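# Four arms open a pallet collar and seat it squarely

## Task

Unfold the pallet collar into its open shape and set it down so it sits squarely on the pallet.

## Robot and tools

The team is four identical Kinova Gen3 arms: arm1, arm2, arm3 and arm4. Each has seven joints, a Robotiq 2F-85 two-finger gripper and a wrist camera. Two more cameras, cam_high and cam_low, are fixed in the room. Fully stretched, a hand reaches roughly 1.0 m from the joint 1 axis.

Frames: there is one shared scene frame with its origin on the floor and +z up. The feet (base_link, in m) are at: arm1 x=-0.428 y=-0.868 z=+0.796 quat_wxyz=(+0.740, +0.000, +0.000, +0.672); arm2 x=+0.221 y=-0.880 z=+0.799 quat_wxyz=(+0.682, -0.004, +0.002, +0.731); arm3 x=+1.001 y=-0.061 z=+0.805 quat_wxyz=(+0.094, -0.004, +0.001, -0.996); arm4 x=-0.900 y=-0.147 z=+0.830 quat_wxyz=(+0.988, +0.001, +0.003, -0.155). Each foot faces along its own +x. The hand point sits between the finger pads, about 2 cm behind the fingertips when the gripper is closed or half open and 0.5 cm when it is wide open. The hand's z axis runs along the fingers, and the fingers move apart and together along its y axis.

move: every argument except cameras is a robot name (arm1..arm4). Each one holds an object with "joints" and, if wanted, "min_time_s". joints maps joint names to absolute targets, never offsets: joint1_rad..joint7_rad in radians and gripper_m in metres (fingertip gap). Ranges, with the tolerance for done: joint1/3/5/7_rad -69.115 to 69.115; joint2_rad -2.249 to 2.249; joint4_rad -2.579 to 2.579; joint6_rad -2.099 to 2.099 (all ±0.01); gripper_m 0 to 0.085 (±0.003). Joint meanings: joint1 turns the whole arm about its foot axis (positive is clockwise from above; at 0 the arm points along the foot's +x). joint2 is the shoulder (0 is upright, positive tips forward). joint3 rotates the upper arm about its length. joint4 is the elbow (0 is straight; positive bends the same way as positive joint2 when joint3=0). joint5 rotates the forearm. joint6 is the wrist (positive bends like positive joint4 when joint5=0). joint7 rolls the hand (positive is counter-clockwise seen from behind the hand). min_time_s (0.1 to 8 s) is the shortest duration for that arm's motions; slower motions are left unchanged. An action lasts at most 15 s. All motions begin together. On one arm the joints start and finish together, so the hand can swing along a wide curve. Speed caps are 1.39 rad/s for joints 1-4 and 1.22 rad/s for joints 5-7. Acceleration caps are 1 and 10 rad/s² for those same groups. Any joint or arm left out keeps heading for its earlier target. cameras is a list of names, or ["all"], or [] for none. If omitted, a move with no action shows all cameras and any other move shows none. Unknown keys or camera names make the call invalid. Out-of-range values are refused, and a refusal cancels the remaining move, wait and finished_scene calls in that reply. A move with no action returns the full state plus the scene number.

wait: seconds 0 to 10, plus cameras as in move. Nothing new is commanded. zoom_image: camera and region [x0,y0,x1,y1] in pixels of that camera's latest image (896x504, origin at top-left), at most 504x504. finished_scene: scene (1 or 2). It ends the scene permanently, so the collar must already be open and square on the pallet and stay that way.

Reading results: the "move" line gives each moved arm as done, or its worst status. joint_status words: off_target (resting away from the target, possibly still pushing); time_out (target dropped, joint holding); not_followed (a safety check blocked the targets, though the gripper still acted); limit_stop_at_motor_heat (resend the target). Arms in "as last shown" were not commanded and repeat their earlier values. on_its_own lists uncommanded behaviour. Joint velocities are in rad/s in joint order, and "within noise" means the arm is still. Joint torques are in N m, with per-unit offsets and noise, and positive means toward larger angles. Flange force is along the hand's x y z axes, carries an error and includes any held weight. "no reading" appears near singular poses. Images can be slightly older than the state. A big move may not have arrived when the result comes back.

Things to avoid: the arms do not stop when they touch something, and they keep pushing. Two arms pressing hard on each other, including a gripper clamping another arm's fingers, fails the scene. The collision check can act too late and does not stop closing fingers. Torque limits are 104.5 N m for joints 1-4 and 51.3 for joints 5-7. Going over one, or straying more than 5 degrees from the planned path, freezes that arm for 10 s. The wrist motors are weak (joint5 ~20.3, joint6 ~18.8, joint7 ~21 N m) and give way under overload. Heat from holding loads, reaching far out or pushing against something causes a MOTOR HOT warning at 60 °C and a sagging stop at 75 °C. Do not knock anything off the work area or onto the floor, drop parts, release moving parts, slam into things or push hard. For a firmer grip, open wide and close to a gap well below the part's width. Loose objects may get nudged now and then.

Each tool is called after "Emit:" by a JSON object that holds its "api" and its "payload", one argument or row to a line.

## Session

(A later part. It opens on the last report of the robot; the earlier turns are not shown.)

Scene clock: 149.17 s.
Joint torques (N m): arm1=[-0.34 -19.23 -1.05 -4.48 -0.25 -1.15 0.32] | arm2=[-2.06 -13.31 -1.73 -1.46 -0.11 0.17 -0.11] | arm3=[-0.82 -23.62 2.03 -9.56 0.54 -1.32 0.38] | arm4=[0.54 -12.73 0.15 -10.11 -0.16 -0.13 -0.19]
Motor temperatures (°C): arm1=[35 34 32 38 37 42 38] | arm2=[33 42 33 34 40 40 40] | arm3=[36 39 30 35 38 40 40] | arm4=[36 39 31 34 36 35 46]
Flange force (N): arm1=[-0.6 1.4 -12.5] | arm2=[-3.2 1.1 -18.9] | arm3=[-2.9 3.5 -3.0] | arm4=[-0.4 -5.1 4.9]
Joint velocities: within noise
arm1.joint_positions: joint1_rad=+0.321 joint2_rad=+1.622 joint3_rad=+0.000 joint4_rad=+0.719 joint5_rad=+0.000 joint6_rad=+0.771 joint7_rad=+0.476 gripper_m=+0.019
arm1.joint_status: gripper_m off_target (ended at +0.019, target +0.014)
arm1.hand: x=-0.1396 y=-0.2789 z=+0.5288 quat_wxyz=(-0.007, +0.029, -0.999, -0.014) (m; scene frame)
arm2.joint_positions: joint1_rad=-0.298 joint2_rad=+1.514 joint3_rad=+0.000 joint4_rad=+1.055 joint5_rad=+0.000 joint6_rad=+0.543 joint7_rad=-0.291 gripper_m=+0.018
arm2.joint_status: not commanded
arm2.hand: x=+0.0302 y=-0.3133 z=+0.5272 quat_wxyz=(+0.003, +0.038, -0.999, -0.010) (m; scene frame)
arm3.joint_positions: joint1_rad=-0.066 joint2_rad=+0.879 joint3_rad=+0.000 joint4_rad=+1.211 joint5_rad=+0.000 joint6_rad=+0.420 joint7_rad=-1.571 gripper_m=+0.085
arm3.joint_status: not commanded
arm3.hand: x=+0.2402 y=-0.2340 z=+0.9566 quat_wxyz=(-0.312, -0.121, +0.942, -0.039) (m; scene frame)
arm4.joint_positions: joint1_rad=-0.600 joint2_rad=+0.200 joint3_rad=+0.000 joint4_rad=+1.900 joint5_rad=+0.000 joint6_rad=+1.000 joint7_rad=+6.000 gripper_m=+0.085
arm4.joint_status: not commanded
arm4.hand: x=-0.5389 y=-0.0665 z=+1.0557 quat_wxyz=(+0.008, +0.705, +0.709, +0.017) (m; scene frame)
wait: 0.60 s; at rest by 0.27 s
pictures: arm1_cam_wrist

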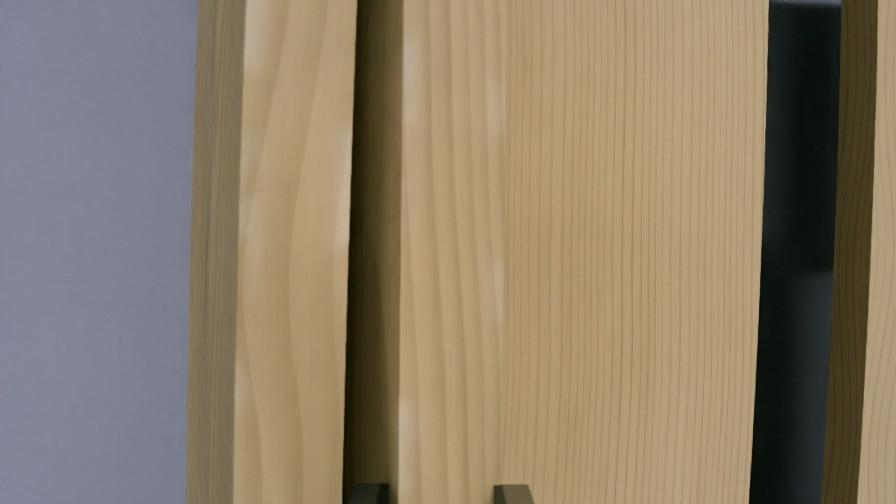

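Emit:
{"api": "move", "payload": {
  "arm2": {"joints":{"joint1_rad":-0.309,"joint2_rad":1.4857,"joint4_rad":1.1526,"joint6_rad":0.4733,"joint7_rad":-0.3323},"min_time_s":4}
}}

Emit:
{"api": "wait", "payload": {
  "seconds": 0.6,
  "cameras": ["arm2_cam_wrist"]
}}

Scene clock: 154.80 s.
Joint torques (N m): arm1=[-1.64 -18.13 -2.04 -7.48 -0.54 -4.33 0.33] | arm2=[-3.59 4.73 -4.08 10.43 -0.58 5.44 -0.11] | arm3=[-0.8 -23.61 1.9 -9.52 0.56 -1.28 0.41] | arm4=[0.54 -12.74 0.1 -10.13 -0.13 -0.12 -0.15]
Motor temperatures (°C): arm1=[35 34 32 38 37 42 38] | arm2=[33 42 33 34 40 40 40] | arm3=[36 39 30 35 38 40 40] | arm4=[36 39 31 34 36 35 46]
Flange force (N): arm1=[2.3 -7.6 -23.0] | arm2=[-1.4 16.6 -34.4] | arm3=[-2.8 3.2 -2.9] | arm4=[-0.3 -5.2 5.0]
move: arm2 done
Joint velocities: within noise
arm1, arm3, arm4: as last shown
arm1.hand: x=-0.1396 y=-0.2790 z=+0.5288 quat_wxyz=(-0.007, +0.029, -0.999, -0.013) (m; scene frame)
arm2.joint_positions: joint1_rad=-0.309 joint2_rad=+1.486 joint3_rad=+0.000 joint4_rad=+1.153 joint5_rad=+0.000 joint6_rad=+0.473 joint7_rad=-0.332 gripper_m=+0.018
arm2.joint_status: all done
arm2.hand: x=+0.0314 y=-0.3336 z=+0.5281 quat_wxyz=(+0.003, +0.023, -1.000, -0.010) (m; scene frame)
pictures: none

Scene clock: 155.40 s.
Joint torques (N m): arm1=[-1.63 -18.11 -2.05 -7.39 -0.49 -4.29 0.33] | arm2=[-3.59 4.76 -4.11 10.43 -0.59 5.4 -0.11] | arm3=[-0.9 -23.52 1.98 -9.61 0.53 -1.24 0.44] | arm4=[0.56 -12.73 0.16 -10.15 -0.16 -0.11 -0.17]
Motor temperatures (°C): arm1=[35 34 32 38 37 42 38] | arm2=[33 42 33 34 40 40 40] | arm3=[36 39 30 35 38 40 40] | arm4=[36 39 31 34 36 35 46]
Flange force (N): arm1=[2.2 -7.3 -22.8] | arm2=[-1.3 16.7 -34.4] | arm3=[-3.4 3.4 -3.3] | arm4=[-0.3 -5.3 5.1]
Joint velocities: within noise
arm1.joint_positions: joint1_rad=+0.321 joint2_rad=+1.622 joint3_rad=+0.000 joint4_rad=+0.719 joint5_rad=+0.000 joint6_rad=+0.771 joint7_rad=+0.476 gripper_m=+0.019
arm1.joint_status: not commanded
arm1.hand: x=-0.1396 y=-0.2789 z=+0.5288 quat_wxyz=(-0.007, +0.029, -0.999, -0.014) (m; scene frame)
arm2.joint_positions: joint1_rad=-0.309 joint2_rad=+1.486 joint3_rad=+0.000 joint4_rad=+1.153 joint5_rad=+0.000 joint6_rad=+0.473 joint7_rad=-0.332 gripper_m=+0.018
arm2.joint_status: all done
arm2.hand: x=+0.0314 y=-0.3336 z=+0.5281 quat_wxyz=(+0.003, +0.023, -1.000, -0.010) (m; scene frame)
arm3.joint_positions: joint1_rad=-0.066 joint2_rad=+0.879 joint3_rad=+0.000 joint4_rad=+1.211 joint5_rad=+0.000 joint6_rad=+0.420 joint7_rad=-1.571 gripper_m=+0.085
arm3.joint_status: not commanded
arm3.hand: x=+0.2402 y=-0.2340 z=+0.9566 quat_wxyz=(-0.312, -0.121, +0.942, -0.039) (m; scene frame)
arm4.joint_positions: joint1_rad=-0.600 joint2_rad=+0.200 joint3_rad=+0.000 joint4_rad=+1.900 joint5_rad=+0.000 joint6_rad=+1.000 joint7_rad=+6.000 gripper_m=+0.085
arm4.joint_status: not commanded
arm4.hand: x=-0.5389 y=-0.0665 z=+1.0557 quat_wxyz=(+0.008, +0.705, +0.709, +0.017) (m; scene frame)
wait: 0.60 s; at rest by 0.27 s
pictures: arm2_cam_wrist

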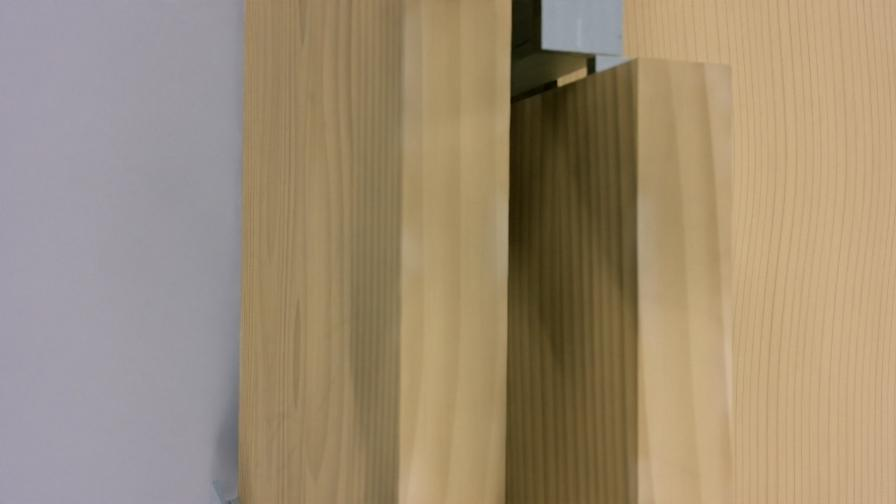

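Emit:
{"api": "move", "payload": {
  "arm2": {"joints":{"joint1_rad":-0.3409,"joint2_rad":1.4395,"joint4_rad":1.3434,"joint6_rad":0.3287,"joint7_rad":-0.4372},"min_time_s":5}
}}

Emit:
{"api": "wait", "payload": {
  "seconds": 0.5,
  "cameras": ["arm2_cam_wrist","arm3_cam_wrist"]
}}

Scene clock: 164.50 s.
Joint torques (N m): arm1=[-3.66 -13.25 -3.62 -17.82 -0.84 -16.16 0.42] | arm2=[-21.13 38.41 -25.91 23.99 -3.87 10.13 -0.22] | arm3=[-0.85 -23.56 2.03 -9.48 0.58 -1.29 0.41] | arm4=[0.54 -12.72 0.1 -10.14 -0.16 -0.13 -0.17]
Motor temperatures (°C): arm1=[35 34 32 38 37 42 38] | arm2=[33 42 33 34 40 40 40] | arm3=[36 39 30 35 38 40 40] | arm4=[36 39 31 34 36 35 46]
Flange force (N): arm1=[15.1 -36.0 -61.8] | arm2=[-24.9 42.6 -84.3] | arm3=[-2.7 3.5 -2.9] | arm4=[-0.4 -5.2 5.0]
move: arm2 done
Joint velocities: within noise
arm1, arm3, arm4: as last shown
arm1.hand: x=-0.1396 y=-0.2790 z=+0.5288 quat_wxyz=(-0.007, +0.029, -0.999, -0.013) (m; scene frame)
arm2.joint_positions: joint1_rad=-0.341 joint2_rad=+1.439 joint3_rad=+0.000 joint4_rad=+1.343 joint5_rad=+0.000 joint6_rad=+0.329 joint7_rad=-0.437 gripper_m=+0.018
arm2.joint_status: all done
arm2.hand: x=+0.0313 y=-0.3797 z=+0.5288 quat_wxyz=(+0.004, -0.014, -1.000, -0.010) (m; scene frame)
pictures: none

Scene clock: 165.00 s.
Joint torques (N m): arm1=[-3.72 -13.23 -3.56 -17.84 -0.85 -16.21 0.4] | arm2=[-21.16 38.42 -25.92 24 -3.88 10.12 -0.2] | arm3=[-0.91 -23.52 1.88 -9.64 0.63 -1.25 0.35] | arm4=[0.53 -12.7 0.12 -10.11 -0.13 -0.12 -0.15]
Motor temperatures (°C): arm1=[35 34 32 38 37 42 38] | arm2=[33 42 33 34 40 40 40] | arm3=[36 39 30 35 38 40 40] | arm4=[36 39 31 34 36 35 46]
Flange force (N): arm1=[14.9 -36.1 -61.9] | arm2=[-24.9 42.6 -84.4] | arm3=[-3.5 3.5 -3.3] | arm4=[-0.3 -5.2 4.9]
Joint velocities: within noise
arm1.joint_positions: joint1_rad=+0.321 joint2_rad=+1.622 joint3_rad=+0.000 joint4_rad=+0.719 joint5_rad=+0.000 joint6_rad=+0.771 joint7_rad=+0.476 gripper_m=+0.019
arm1.joint_status: not commanded
arm1.hand: x=-0.1396 y=-0.2790 z=+0.5288 quat_wxyz=(-0.007, +0.029, -0.999, -0.013) (m; scene frame)
arm2.joint_positions: joint1_rad=-0.341 joint2_rad=+1.439 joint3_rad=+0.000 joint4_rad=+1.343 joint5_rad=+0.000 joint6_rad=+0.329 joint7_rad=-0.437 gripper_m=+0.018
arm2.joint_status: all done
arm2.hand: x=+0.0313 y=-0.3797 z=+0.5288 quat_wxyz=(+0.004, -0.014, -1.000, -0.010) (m; scene frame)
arm3.joint_positions: joint1_rad=-0.066 joint2_rad=+0.879 joint3_rad=+0.000 joint4_rad=+1.211 joint5_rad=+0.000 joint6_rad=+0.420 joint7_rad=-1.571 gripper_m=+0.085
arm3.joint_status: not commanded
arm3.hand: x=+0.2402 y=-0.2340 z=+0.9566 quat_wxyz=(-0.312, -0.121, +0.942, -0.039) (m; scene frame)
arm4.joint_positions: joint1_rad=-0.600 joint2_rad=+0.200 joint3_rad=+0.000 joint4_rad=+1.900 joint5_rad=+0.000 joint6_rad=+1.000 joint7_rad=+6.000 gripper_m=+0.085
arm4.joint_status: not commanded
arm4.hand: x=-0.5389 y=-0.0665 z=+1.0557 quat_wxyz=(+0.008, +0.705, +0.709, +0.017) (m; scene frame)
wait: 0.50 s; at rest by 0.27 s
pictures: arm2_cam_wrist, arm3_cam_wrist

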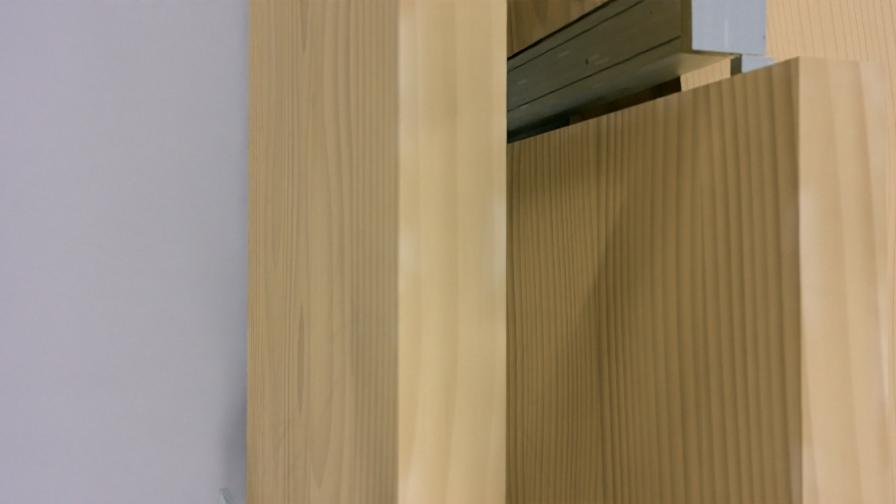

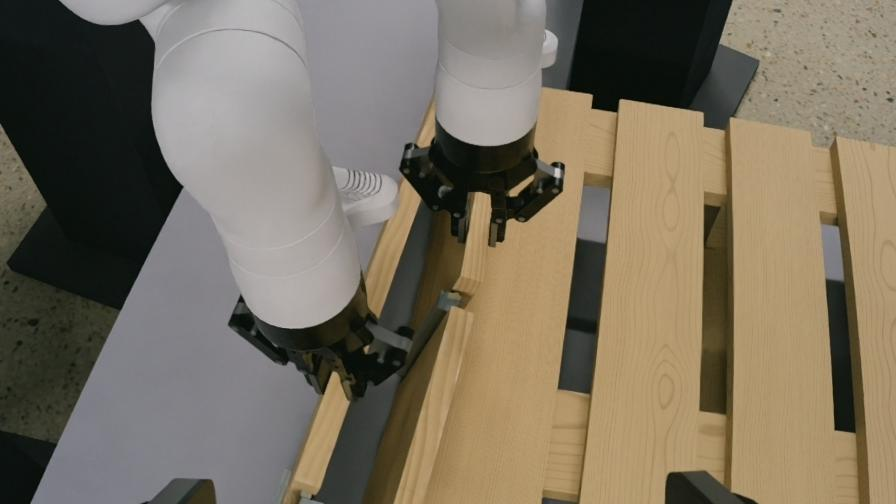

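Emit:
{"api": "move", "payload": {
  "arm1": {"joints": {"joint2_rad": 1.6171, "joint4_rad": 0.7244, "joint6_rad": 0.7701}, "min_time_s": 1.5},
  "arm2": {"joints": {"joint2_rad": 1.4355, "joint4_rad": 1.3451, "joint6_rad": 0.3310}, "min_time_s": 1.5},
  "cameras": []
}}

Scene clock: 176.23 s.
Joint torques (N m): arm1=[-4.34 -25.23 -3.57 -17.38 -0.82 -11.72 0.67] | arm2=[-10.46 19.1 -12.94 15.39 -1.68 7.03 -0.14] | arm3=[-0.94 -23.53 2.01 -9.56 0.54 -1.3 0.37] | arm4=[0.59 -12.76 0.15 -10.13 -0.16 -0.12 -0.17]
Motor temperatures (°C): arm1=[35 34 32 38 37 43 38] | arm2=[34 43 34 35 40 40 40] | arm3=[36 39 30 35 38 40 40] | arm4=[36 39 31 34 36 35 46]
Flange force (N): arm1=[8.5 -25.8 -31.1] | arm2=[-10.3 25.3 -57.9] | arm3=[-3.0 3.7 -3.2] | arm4=[-0.2 -5.2 5.0]
move: arm1 done; arm2 done
Joint velocities: within noise
arm1.joint_positions: joint1_rad=+0.321 joint2_rad=+1.617 joint3_rad=+0.000 joint4_rad=+0.724 joint5_rad=+0.000 joint6_rad=+0.770 joint7_rad=+0.476 gripper_m=+0.019
arm1.joint_status: all done
arm1.hand: x=-0.1396 y=-0.2789 z=+0.5308 quat_wxyz=(-0.007, +0.029, -0.999, -0.014) (m; scene frame)
arm2.joint_positions: joint1_rad=-0.341 joint2_rad=+1.436 joint3_rad=+0.000 joint4_rad=+1.345 joint5_rad=+0.000 joint6_rad=+0.331 joint7_rad=-0.437 gripper_m=+0.018
arm2.joint_status: all done
arm2.hand: x=+0.0310 y=-0.3794 z=+0.5307 quat_wxyz=(+0.004, -0.014, -1.000, -0.009) (m; scene frame)
arm3, arm4: as last shown
pictures: none
No camera images: "cameras" was empty.

Emit:
{"api": "move", "payload": {
  "arm1": {"joints": {"joint2_rad": 1.6139, "joint4_rad": 0.7278, "joint6_rad": 0.7698}, "min_time_s": 1.5},
  "arm2": {"joints": {"joint2_rad": 1.4325, "joint4_rad": 1.3464, "joint6_rad": 0.3327}, "min_time_s": 1.5},
  "cameras": []
}}

Emit:
{"api": "move", "payload": {
  "arm1": {"joints": {"gripper_m": 0.036}},
  "cameras": ["arm3_cam_wrist"]
}}

Scene clock: 178.67 s.
Joint torques (N m): arm1=[-6.7 -35.4 -5.24 -19.01 -1.53 -9.88 0.72] | arm2=[-6.92 9.04 -8.65 12.35 -1 6.37 -0.13] | arm3=[-0.87 -23.57 1.98 -9.66 0.56 -1.29 0.38] | arm4=[0.53 -12.76 0.14 -10.16 -0.14 -0.1 -0.17]
Motor temperatures (°C): arm1=[35 34 32 38 37 43 38] | arm2=[34 43 34 35 40 40 40] | arm3=[36 39 30 35 38 40 40] | arm4=[36 39 31 34 36 35 46]
Flange force (N): arm1=[3.0 -23.2 -10.3] | arm2=[-5.2 20.5 -40.9] | arm3=[-3.4 3.5 -3.3] | arm4=[-0.4 -5.2 5.1]
move: arm1 done; arm2 done
Joint velocities: within noise
arm1.joint_positions: joint1_rad=+0.321 joint2_rad=+1.614 joint3_rad=+0.000 joint4_rad=+0.728 joint5_rad=+0.000 joint6_rad=+0.770 joint7_rad=+0.476 gripper_m=+0.019
arm1.joint_status: all done
arm1.hand: x=-0.1396 y=-0.2789 z=+0.5321 quat_wxyz=(-0.007, +0.029, -0.999, -0.014) (m; scene frame)
arm2.joint_positions: joint1_rad=-0.341 joint2_rad=+1.433 joint3_rad=+0.000 joint4_rad=+1.346 joint5_rad=+0.000 joint6_rad=+0.333 joint7_rad=-0.437 gripper_m=+0.018
arm2.joint_status: all done
arm2.hand: x=+0.0309 y=-0.3790 z=+0.5321 quat_wxyz=(+0.004, -0.014, -1.000, -0.010) (m; scene frame)
arm3, arm4: as last shown
pictures: none
No camera images: "cameras" was empty.

Scene clock: 179.40 s.
Joint torques (N m): arm1=[-2.96 -38.01 -2.55 -15.98 -0.72 -6.08 0.38] | arm2=[-2.74 -4.5 -3.49 4.78 -0.24 3.23 -0.2] | arm3=[-0.86 -23.46 1.96 -9.54 0.54 -1.27 0.37] | arm4=[0.55 -12.73 0.13 -10.16 -0.16 -0.1 -0.17]
Motor temperatures (°C): arm1=[35 34 32 38 37 43 38] | arm2=[34 43 34 35 40 40 40] | arm3=[36 39 30 35 38 40 40] | arm4=[36 39 31 34 36 35 46]
Flange force (N): arm1=[2.5 -11.8 3.9] | arm2=[-2.0 8.3 -25.6] | arm3=[-3.1 3.5 -3.3] | arm4=[-0.4 -5.3 5.1]
move: arm1 done
Joint velocities: within noise
arm1.joint_positions: joint1_rad=+0.321 joint2_rad=+1.614 joint3_rad=+0.000 joint4_rad=+0.728 joint5_rad=+0.000 joint6_rad=+0.770 joint7_rad=+0.476 gripper_m=+0.036
arm1.joint_status: all done
arm1.hand: x=-0.1396 y=-0.2788 z=+0.5321 quat_wxyz=(-0.007, +0.029, -0.999, -0.014) (m; scene frame)
arm2, arm3, arm4: as last shown
arm2.hand: x=+0.0309 y=-0.3791 z=+0.5321 quat_wxyz=(+0.004, -0.014, -1.000, -0.010) (m; scene frame)
pictures: arm3_cam_wrist

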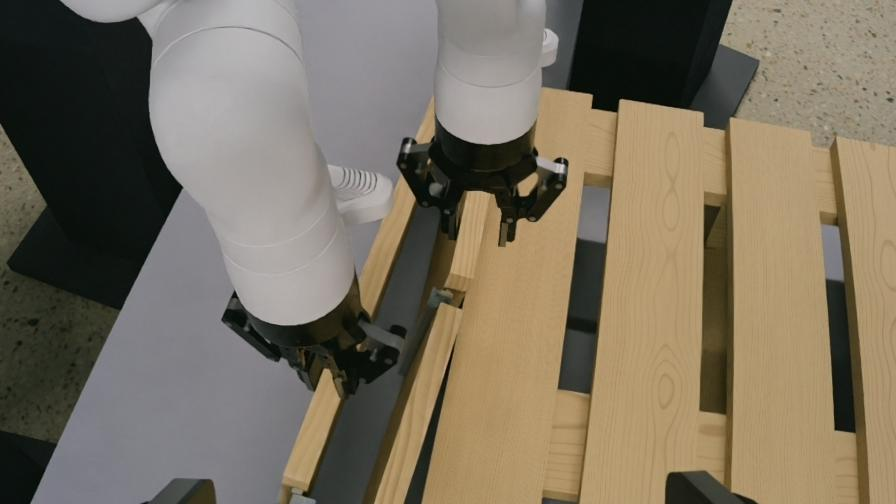

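Emit:
{"api": "move", "payload": {
  "arm1": {"joints": {"joint2_rad": 1.4534, "joint4_rad": 0.8771, "joint6_rad": 0.7811}, "min_time_s": 3},
  "cameras": []
}}

Emit:
{"api": "move", "payload": {
  "arm2": {"joints": {"gripper_m": 0.042}},
  "cameras": ["arm2_cam_wrist"]
}}

Scene clock: 187.97 s.
Joint torques (N m): arm1=[-0.08 -26.82 -0.61 -6.18 -0.16 -0.2 0.27] | arm2=[0.1 -26.4 0.26 -4.5 0.11 -0.15 -0.44] | arm3=[-0.84 -23.62 1.98 -9.59 0.57 -1.28 0.38] | arm4=[0.54 -12.7 0.13 -10.15 -0.16 -0.12 -0.17]
Motor temperatures (°C): arm1=[35 35 32 38 37 43 38] | arm2=[34 43 34 35 40 40 40] | arm3=[36 39 30 35 38 40 40] | arm4=[36 39 31 34 36 35 46]
Flange force (N): arm1=[-1.3 3.4 1.4] | arm2=[-1.1 -2.1 5.6] | arm3=[-3.1 3.4 -3.0] | arm4=[-0.4 -5.3 5.0]
move: arm1 done
Joint velocities: within noise
arm1.joint_positions: joint1_rad=+0.321 joint2_rad=+1.453 joint3_rad=+0.000 joint4_rad=+0.877 joint5_rad=+0.000 joint6_rad=+0.781 joint7_rad=+0.476 gripper_m=+0.036
arm1.joint_status: all done
arm1.hand: x=-0.1397 y=-0.2790 z=+0.6020 quat_wxyz=(-0.007, +0.029, -0.999, -0.013) (m; scene frame)
arm2, arm3, arm4: as last shown
arm2.hand: x=+0.0309 y=-0.3790 z=+0.5321 quat_wxyz=(+0.004, -0.014, -1.000, -0.010) (m; scene frame)
pictures: none
No camera images: "cameras" was empty.

Scene clock: 188.73 s.
Joint torques (N m): arm1=[-0.08 -26.78 -0.74 -6.26 -0.09 -0.19 0.22] | arm2=[0.59 -24.9 1.03 -4.77 0.45 -0.58 -0.25] | arm3=[-0.84 -23.51 1.93 -9.63 0.59 -1.28 0.37] | arm4=[0.56 -12.73 0.13 -10.09 -0.15 -0.11 -0.17]
Motor temperatures (°C): arm1=[35 35 32 38 37 43 38] | arm2=[34 43 34 35 40 40 40] | arm3=[36 39 30 35 38 40 40] | arm4=[36 39 31 34 36 35 46]
Flange force (N): arm1=[-1.0 2.8 1.2] | arm2=[-0.3 -3.5 1.4] | arm3=[-3.4 3.4 -3.4] | arm4=[-0.3 -5.1 4.9]
move: arm2 done
Joint velocities: within noise
arm1, arm3, arm4: as last shown
arm2.joint_positions: joint1_rad=-0.341 joint2_rad=+1.432 joint3_rad=+0.000 joint4_rad=+1.346 joint5_rad=+0.000 joint6_rad=+0.333 joint7_rad=-0.437 gripper_m=+0.042
arm2.joint_status: all done
arm2.hand: x=+0.0309 y=-0.3790 z=+0.5322 quat_wxyz=(+0.004, -0.014, -1.000, -0.010) (m; scene frame)
pictures: arm2_cam_wrist

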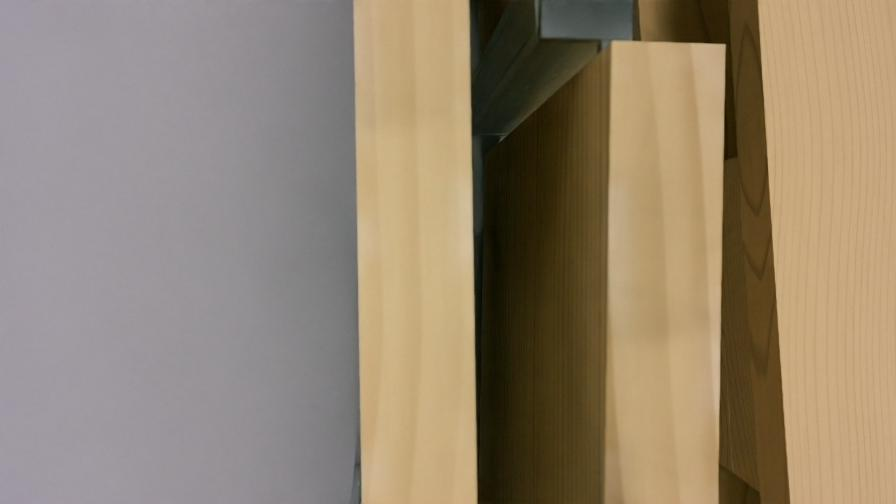

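Emit:
{"api": "move", "payload": {
  "arm2": {"joints": {"joint1_rad": -0.3436, "joint2_rad": 1.4296, "joint4_rad": 1.3598, "joint6_rad": 0.3222, "joint7_rad": -0.4269, "gripper_m": 0.032}, "min_time_s": 1.5},
  "cameras": []
}}

Emit:
{"api": "move", "payload": {
  "arm2": {"joints": {"joint2_rad": 1.4784, "joint4_rad": 1.3193, "joint6_rad": 0.3139}, "min_time_s": 3},
  "cameras": ["arm2_cam_wrist"]
}}

Scene clock: 198.80 s.
Joint torques (N m): arm1=[-0.12 -26.79 -0.7 -6.21 -0.08 -0.18 0.28] | arm2=[0.22 -24.24 0.57 -3.59 0.33 0.01 -0.29] | arm3=[-0.79 -23.53 2.06 -9.59 0.61 -1.29 0.38] | arm4=[0.56 -12.75 0.18 -10.16 -0.14 -0.12 -0.18]
Motor temperatures (°C): arm1=[35 36 32 38 37 43 38] | arm2=[34 43 34 35 40 40 40] | arm3=[36 39 30 35 38 40 40] | arm4=[36 39 31 34 36 35 46]
Flange force (N): arm1=[-1.2 3.1 1.3] | arm2=[-0.2 -1.3 2.5] | arm3=[-3.2 3.4 -3.2] | arm4=[-0.3 -5.3 5.1]
move: arm2 done
Joint velocities: within noise
arm1, arm3, arm4: as last shown
arm2.joint_positions: joint1_rad=-0.344 joint2_rad=+1.430 joint3_rad=+0.000 joint4_rad=+1.360 joint5_rad=+0.000 joint6_rad=+0.322 joint7_rad=-0.427 gripper_m=+0.032
arm2.joint_status: all done
arm2.hand: x=+0.0309 y=-0.3825 z=+0.5322 quat_wxyz=(+0.004, -0.007, -1.000, -0.010) (m; scene frame)
pictures: none
No camera images: "cameras" was empty.

Scene clock: 204.77 s.
Joint torques (N m): arm1=[-0.11 -26.79 -0.7 -6.28 -0.12 -0.17 0.25] | arm2=[-32.31 49.66 -37.72 2.55 -4.55 -3.36 1.22] | arm3=[-0.89 -23.52 1.95 -9.6 0.57 -1.28 0.38] | arm4=[0.53 -12.68 0.11 -10.13 -0.13 -0.12 -0.18]
Motor temperatures (°C): arm1=[35 36 32 38 37 43 38] | arm2=[34 44 34 35 40 40 40] | arm3=[36 39 30 35 38 40 40] | arm4=[36 39 31 34 36 35 46]
Flange force (N): arm1=[-1.0 2.6 1.1] | arm2=[-58.8 3.6 -157.9] | arm3=[-3.2 3.5 -3.3] | arm4=[-0.5 -5.3 4.9]
move: arm2 time_out
Joint velocities: within noise
arm1, arm3, arm4: as last shown
arm2.joint_positions: joint1_rad=-0.344 joint2_rad=+1.455 joint3_rad=+0.000 joint4_rad=+1.319 joint5_rad=+0.000 joint6_rad=+0.314 joint7_rad=-0.427 gripper_m=+0.032
arm2.joint_status: joint2_rad time_out (moved +0.025 of +0.049); the others done
arm2.hand: x=+0.0256 y=-0.3704 z=+0.5236 quat_wxyz=(+0.009, -0.007, -1.000, -0.020) (m; scene frame)
pictures: arm2_cam_wrist

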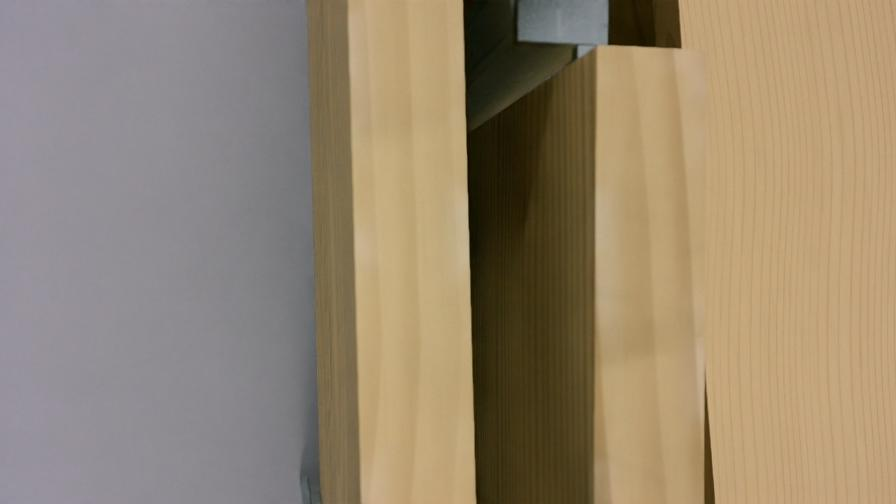

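Emit:
{"api": "move", "payload": {
  "arm2": {"joints": {"joint1_rad": -0.3436, "joint2_rad": 1.4296, "joint4_rad": 1.3598, "joint6_rad": 0.3222, "joint7_rad": -0.4269}, "min_time_s": 1.5},
  "cameras": ["arm2_cam_wrist", "arm3_cam_wrist"]
}}

Scene clock: 207.80 s.
Joint torques (N m): arm1=[-0.07 -26.82 -0.69 -6.19 -0.13 -0.17 0.27] | arm2=[0.23 -24.25 0.57 -3.64 0.36 0.03 -0.25] | arm3=[-0.89 -23.58 1.87 -9.66 0.6 -1.27 0.41] | arm4=[0.56 -12.74 0.12 -10.14 -0.14 -0.11 -0.18]
Motor temperatures (°C): arm1=[35 36 32 38 37 43 38] | arm2=[34 44 35 35 40 40 40] | arm3=[36 39 30 35 38 40 40] | arm4=[36 39 31 34 36 35 46]
Flange force (N): arm1=[-1.2 3.2 1.4] | arm2=[-0.2 -1.6 2.4] | arm3=[-3.5 3.3 -3.3] | arm4=[-0.4 -5.2 5.1]
move: arm2 done
Joint velocities: within noise
arm1: as last shown
arm2.joint_positions: joint1_rad=-0.344 joint2_rad=+1.430 joint3_rad=+0.000 joint4_rad=+1.360 joint5_rad=+0.000 joint6_rad=+0.322 joint7_rad=-0.427 gripper_m=+0.032
arm2.joint_status: all done
arm2.hand: x=+0.0309 y=-0.3825 z=+0.5322 quat_wxyz=(+0.004, -0.007, -1.000, -0.010) (m; scene frame)
arm3.joint_positions: joint1_rad=-0.066 joint2_rad=+0.879 joint3_rad=+0.000 joint4_rad=+1.211 joint5_rad=+0.000 joint6_rad=+0.420 joint7_rad=-1.571 gripper_m=+0.085
arm3.joint_status: not commanded
arm3.hand: x=+0.2402 y=-0.2340 z=+0.9566 quat_wxyz=(-0.312, -0.121, +0.942, -0.039) (m; scene frame)
arm4.joint_positions: joint1_rad=-0.600 joint2_rad=+0.200 joint3_rad=+0.000 joint4_rad=+1.900 joint5_rad=+0.000 joint6_rad=+1.000 joint7_rad=+6.000 gripper_m=+0.085
arm4.joint_status: not commanded
arm4.hand: x=-0.5389 y=-0.0665 z=+1.0557 quat_wxyz=(+0.008, +0.705, +0.709, +0.017) (m; scene frame)
pictures: arm2_cam_wrist, arm3_cam_wrist

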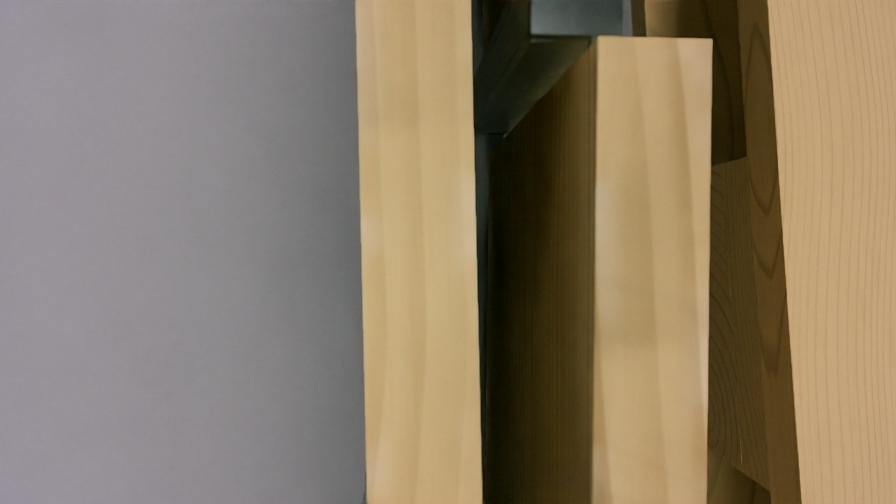

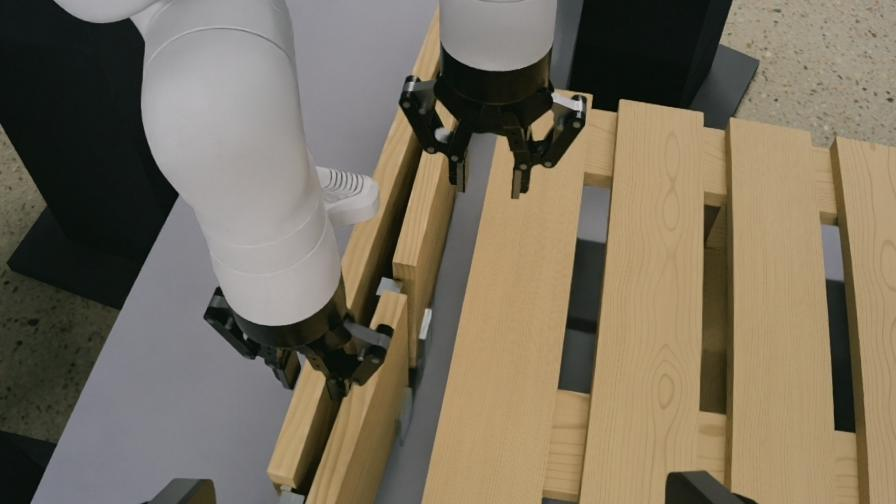

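Emit:
{"api": "move", "payload": {
  "arm2": {"joints": {"joint1_rad": -0.3455, "joint2_rad": 1.4278, "joint4_rad": 1.3692, "joint6_rad": 0.3146, "joint7_rad": -0.408, "gripper_m": 0.0245}, "min_time_s": 1.5},
  "cameras": ["arm2_cam_wrist"]
}}

Scene clock: 216.03 s.
Joint torques (N m): arm1=[-0.09 -26.82 -0.63 -6.26 -0.12 -0.16 0.27] | arm2=[0.22 -24.17 0.61 -3.57 0.34 0.01 -0.26] | arm3=[-0.86 -23.59 2.04 -9.63 0.58 -1.25 0.37] | arm4=[0.55 -12.75 0.13 -10.17 -0.13 -0.1 -0.16]
Motor temperatures (°C): arm1=[35 37 32 38 37 43 38] | arm2=[34 44 35 35 40 40 40] | arm3=[36 39 30 35 38 40 40] | arm4=[36 39 31 34 36 35 46]
Flange force (N): arm1=[-1.0 2.8 1.2] | arm2=[-0.2 -1.5 2.4] | arm3=[-3.4 3.6 -3.2] | arm4=[-0.4 -5.3 5.1]
move: arm2 done
Joint velocities: within noise
arm1, arm3, arm4: as last shown
arm2.joint_positions: joint1_rad=-0.346 joint2_rad=+1.428 joint3_rad=+0.000 joint4_rad=+1.369 joint5_rad=+0.000 joint6_rad=+0.315 joint7_rad=-0.408 gripper_m=+0.025
arm2.joint_status: all done
arm2.hand: x=+0.0309 y=-0.3850 z=+0.5322 quat_wxyz=(+0.004, +0.003, -1.000, -0.010) (m; scene frame)
pictures: arm2_cam_wrist

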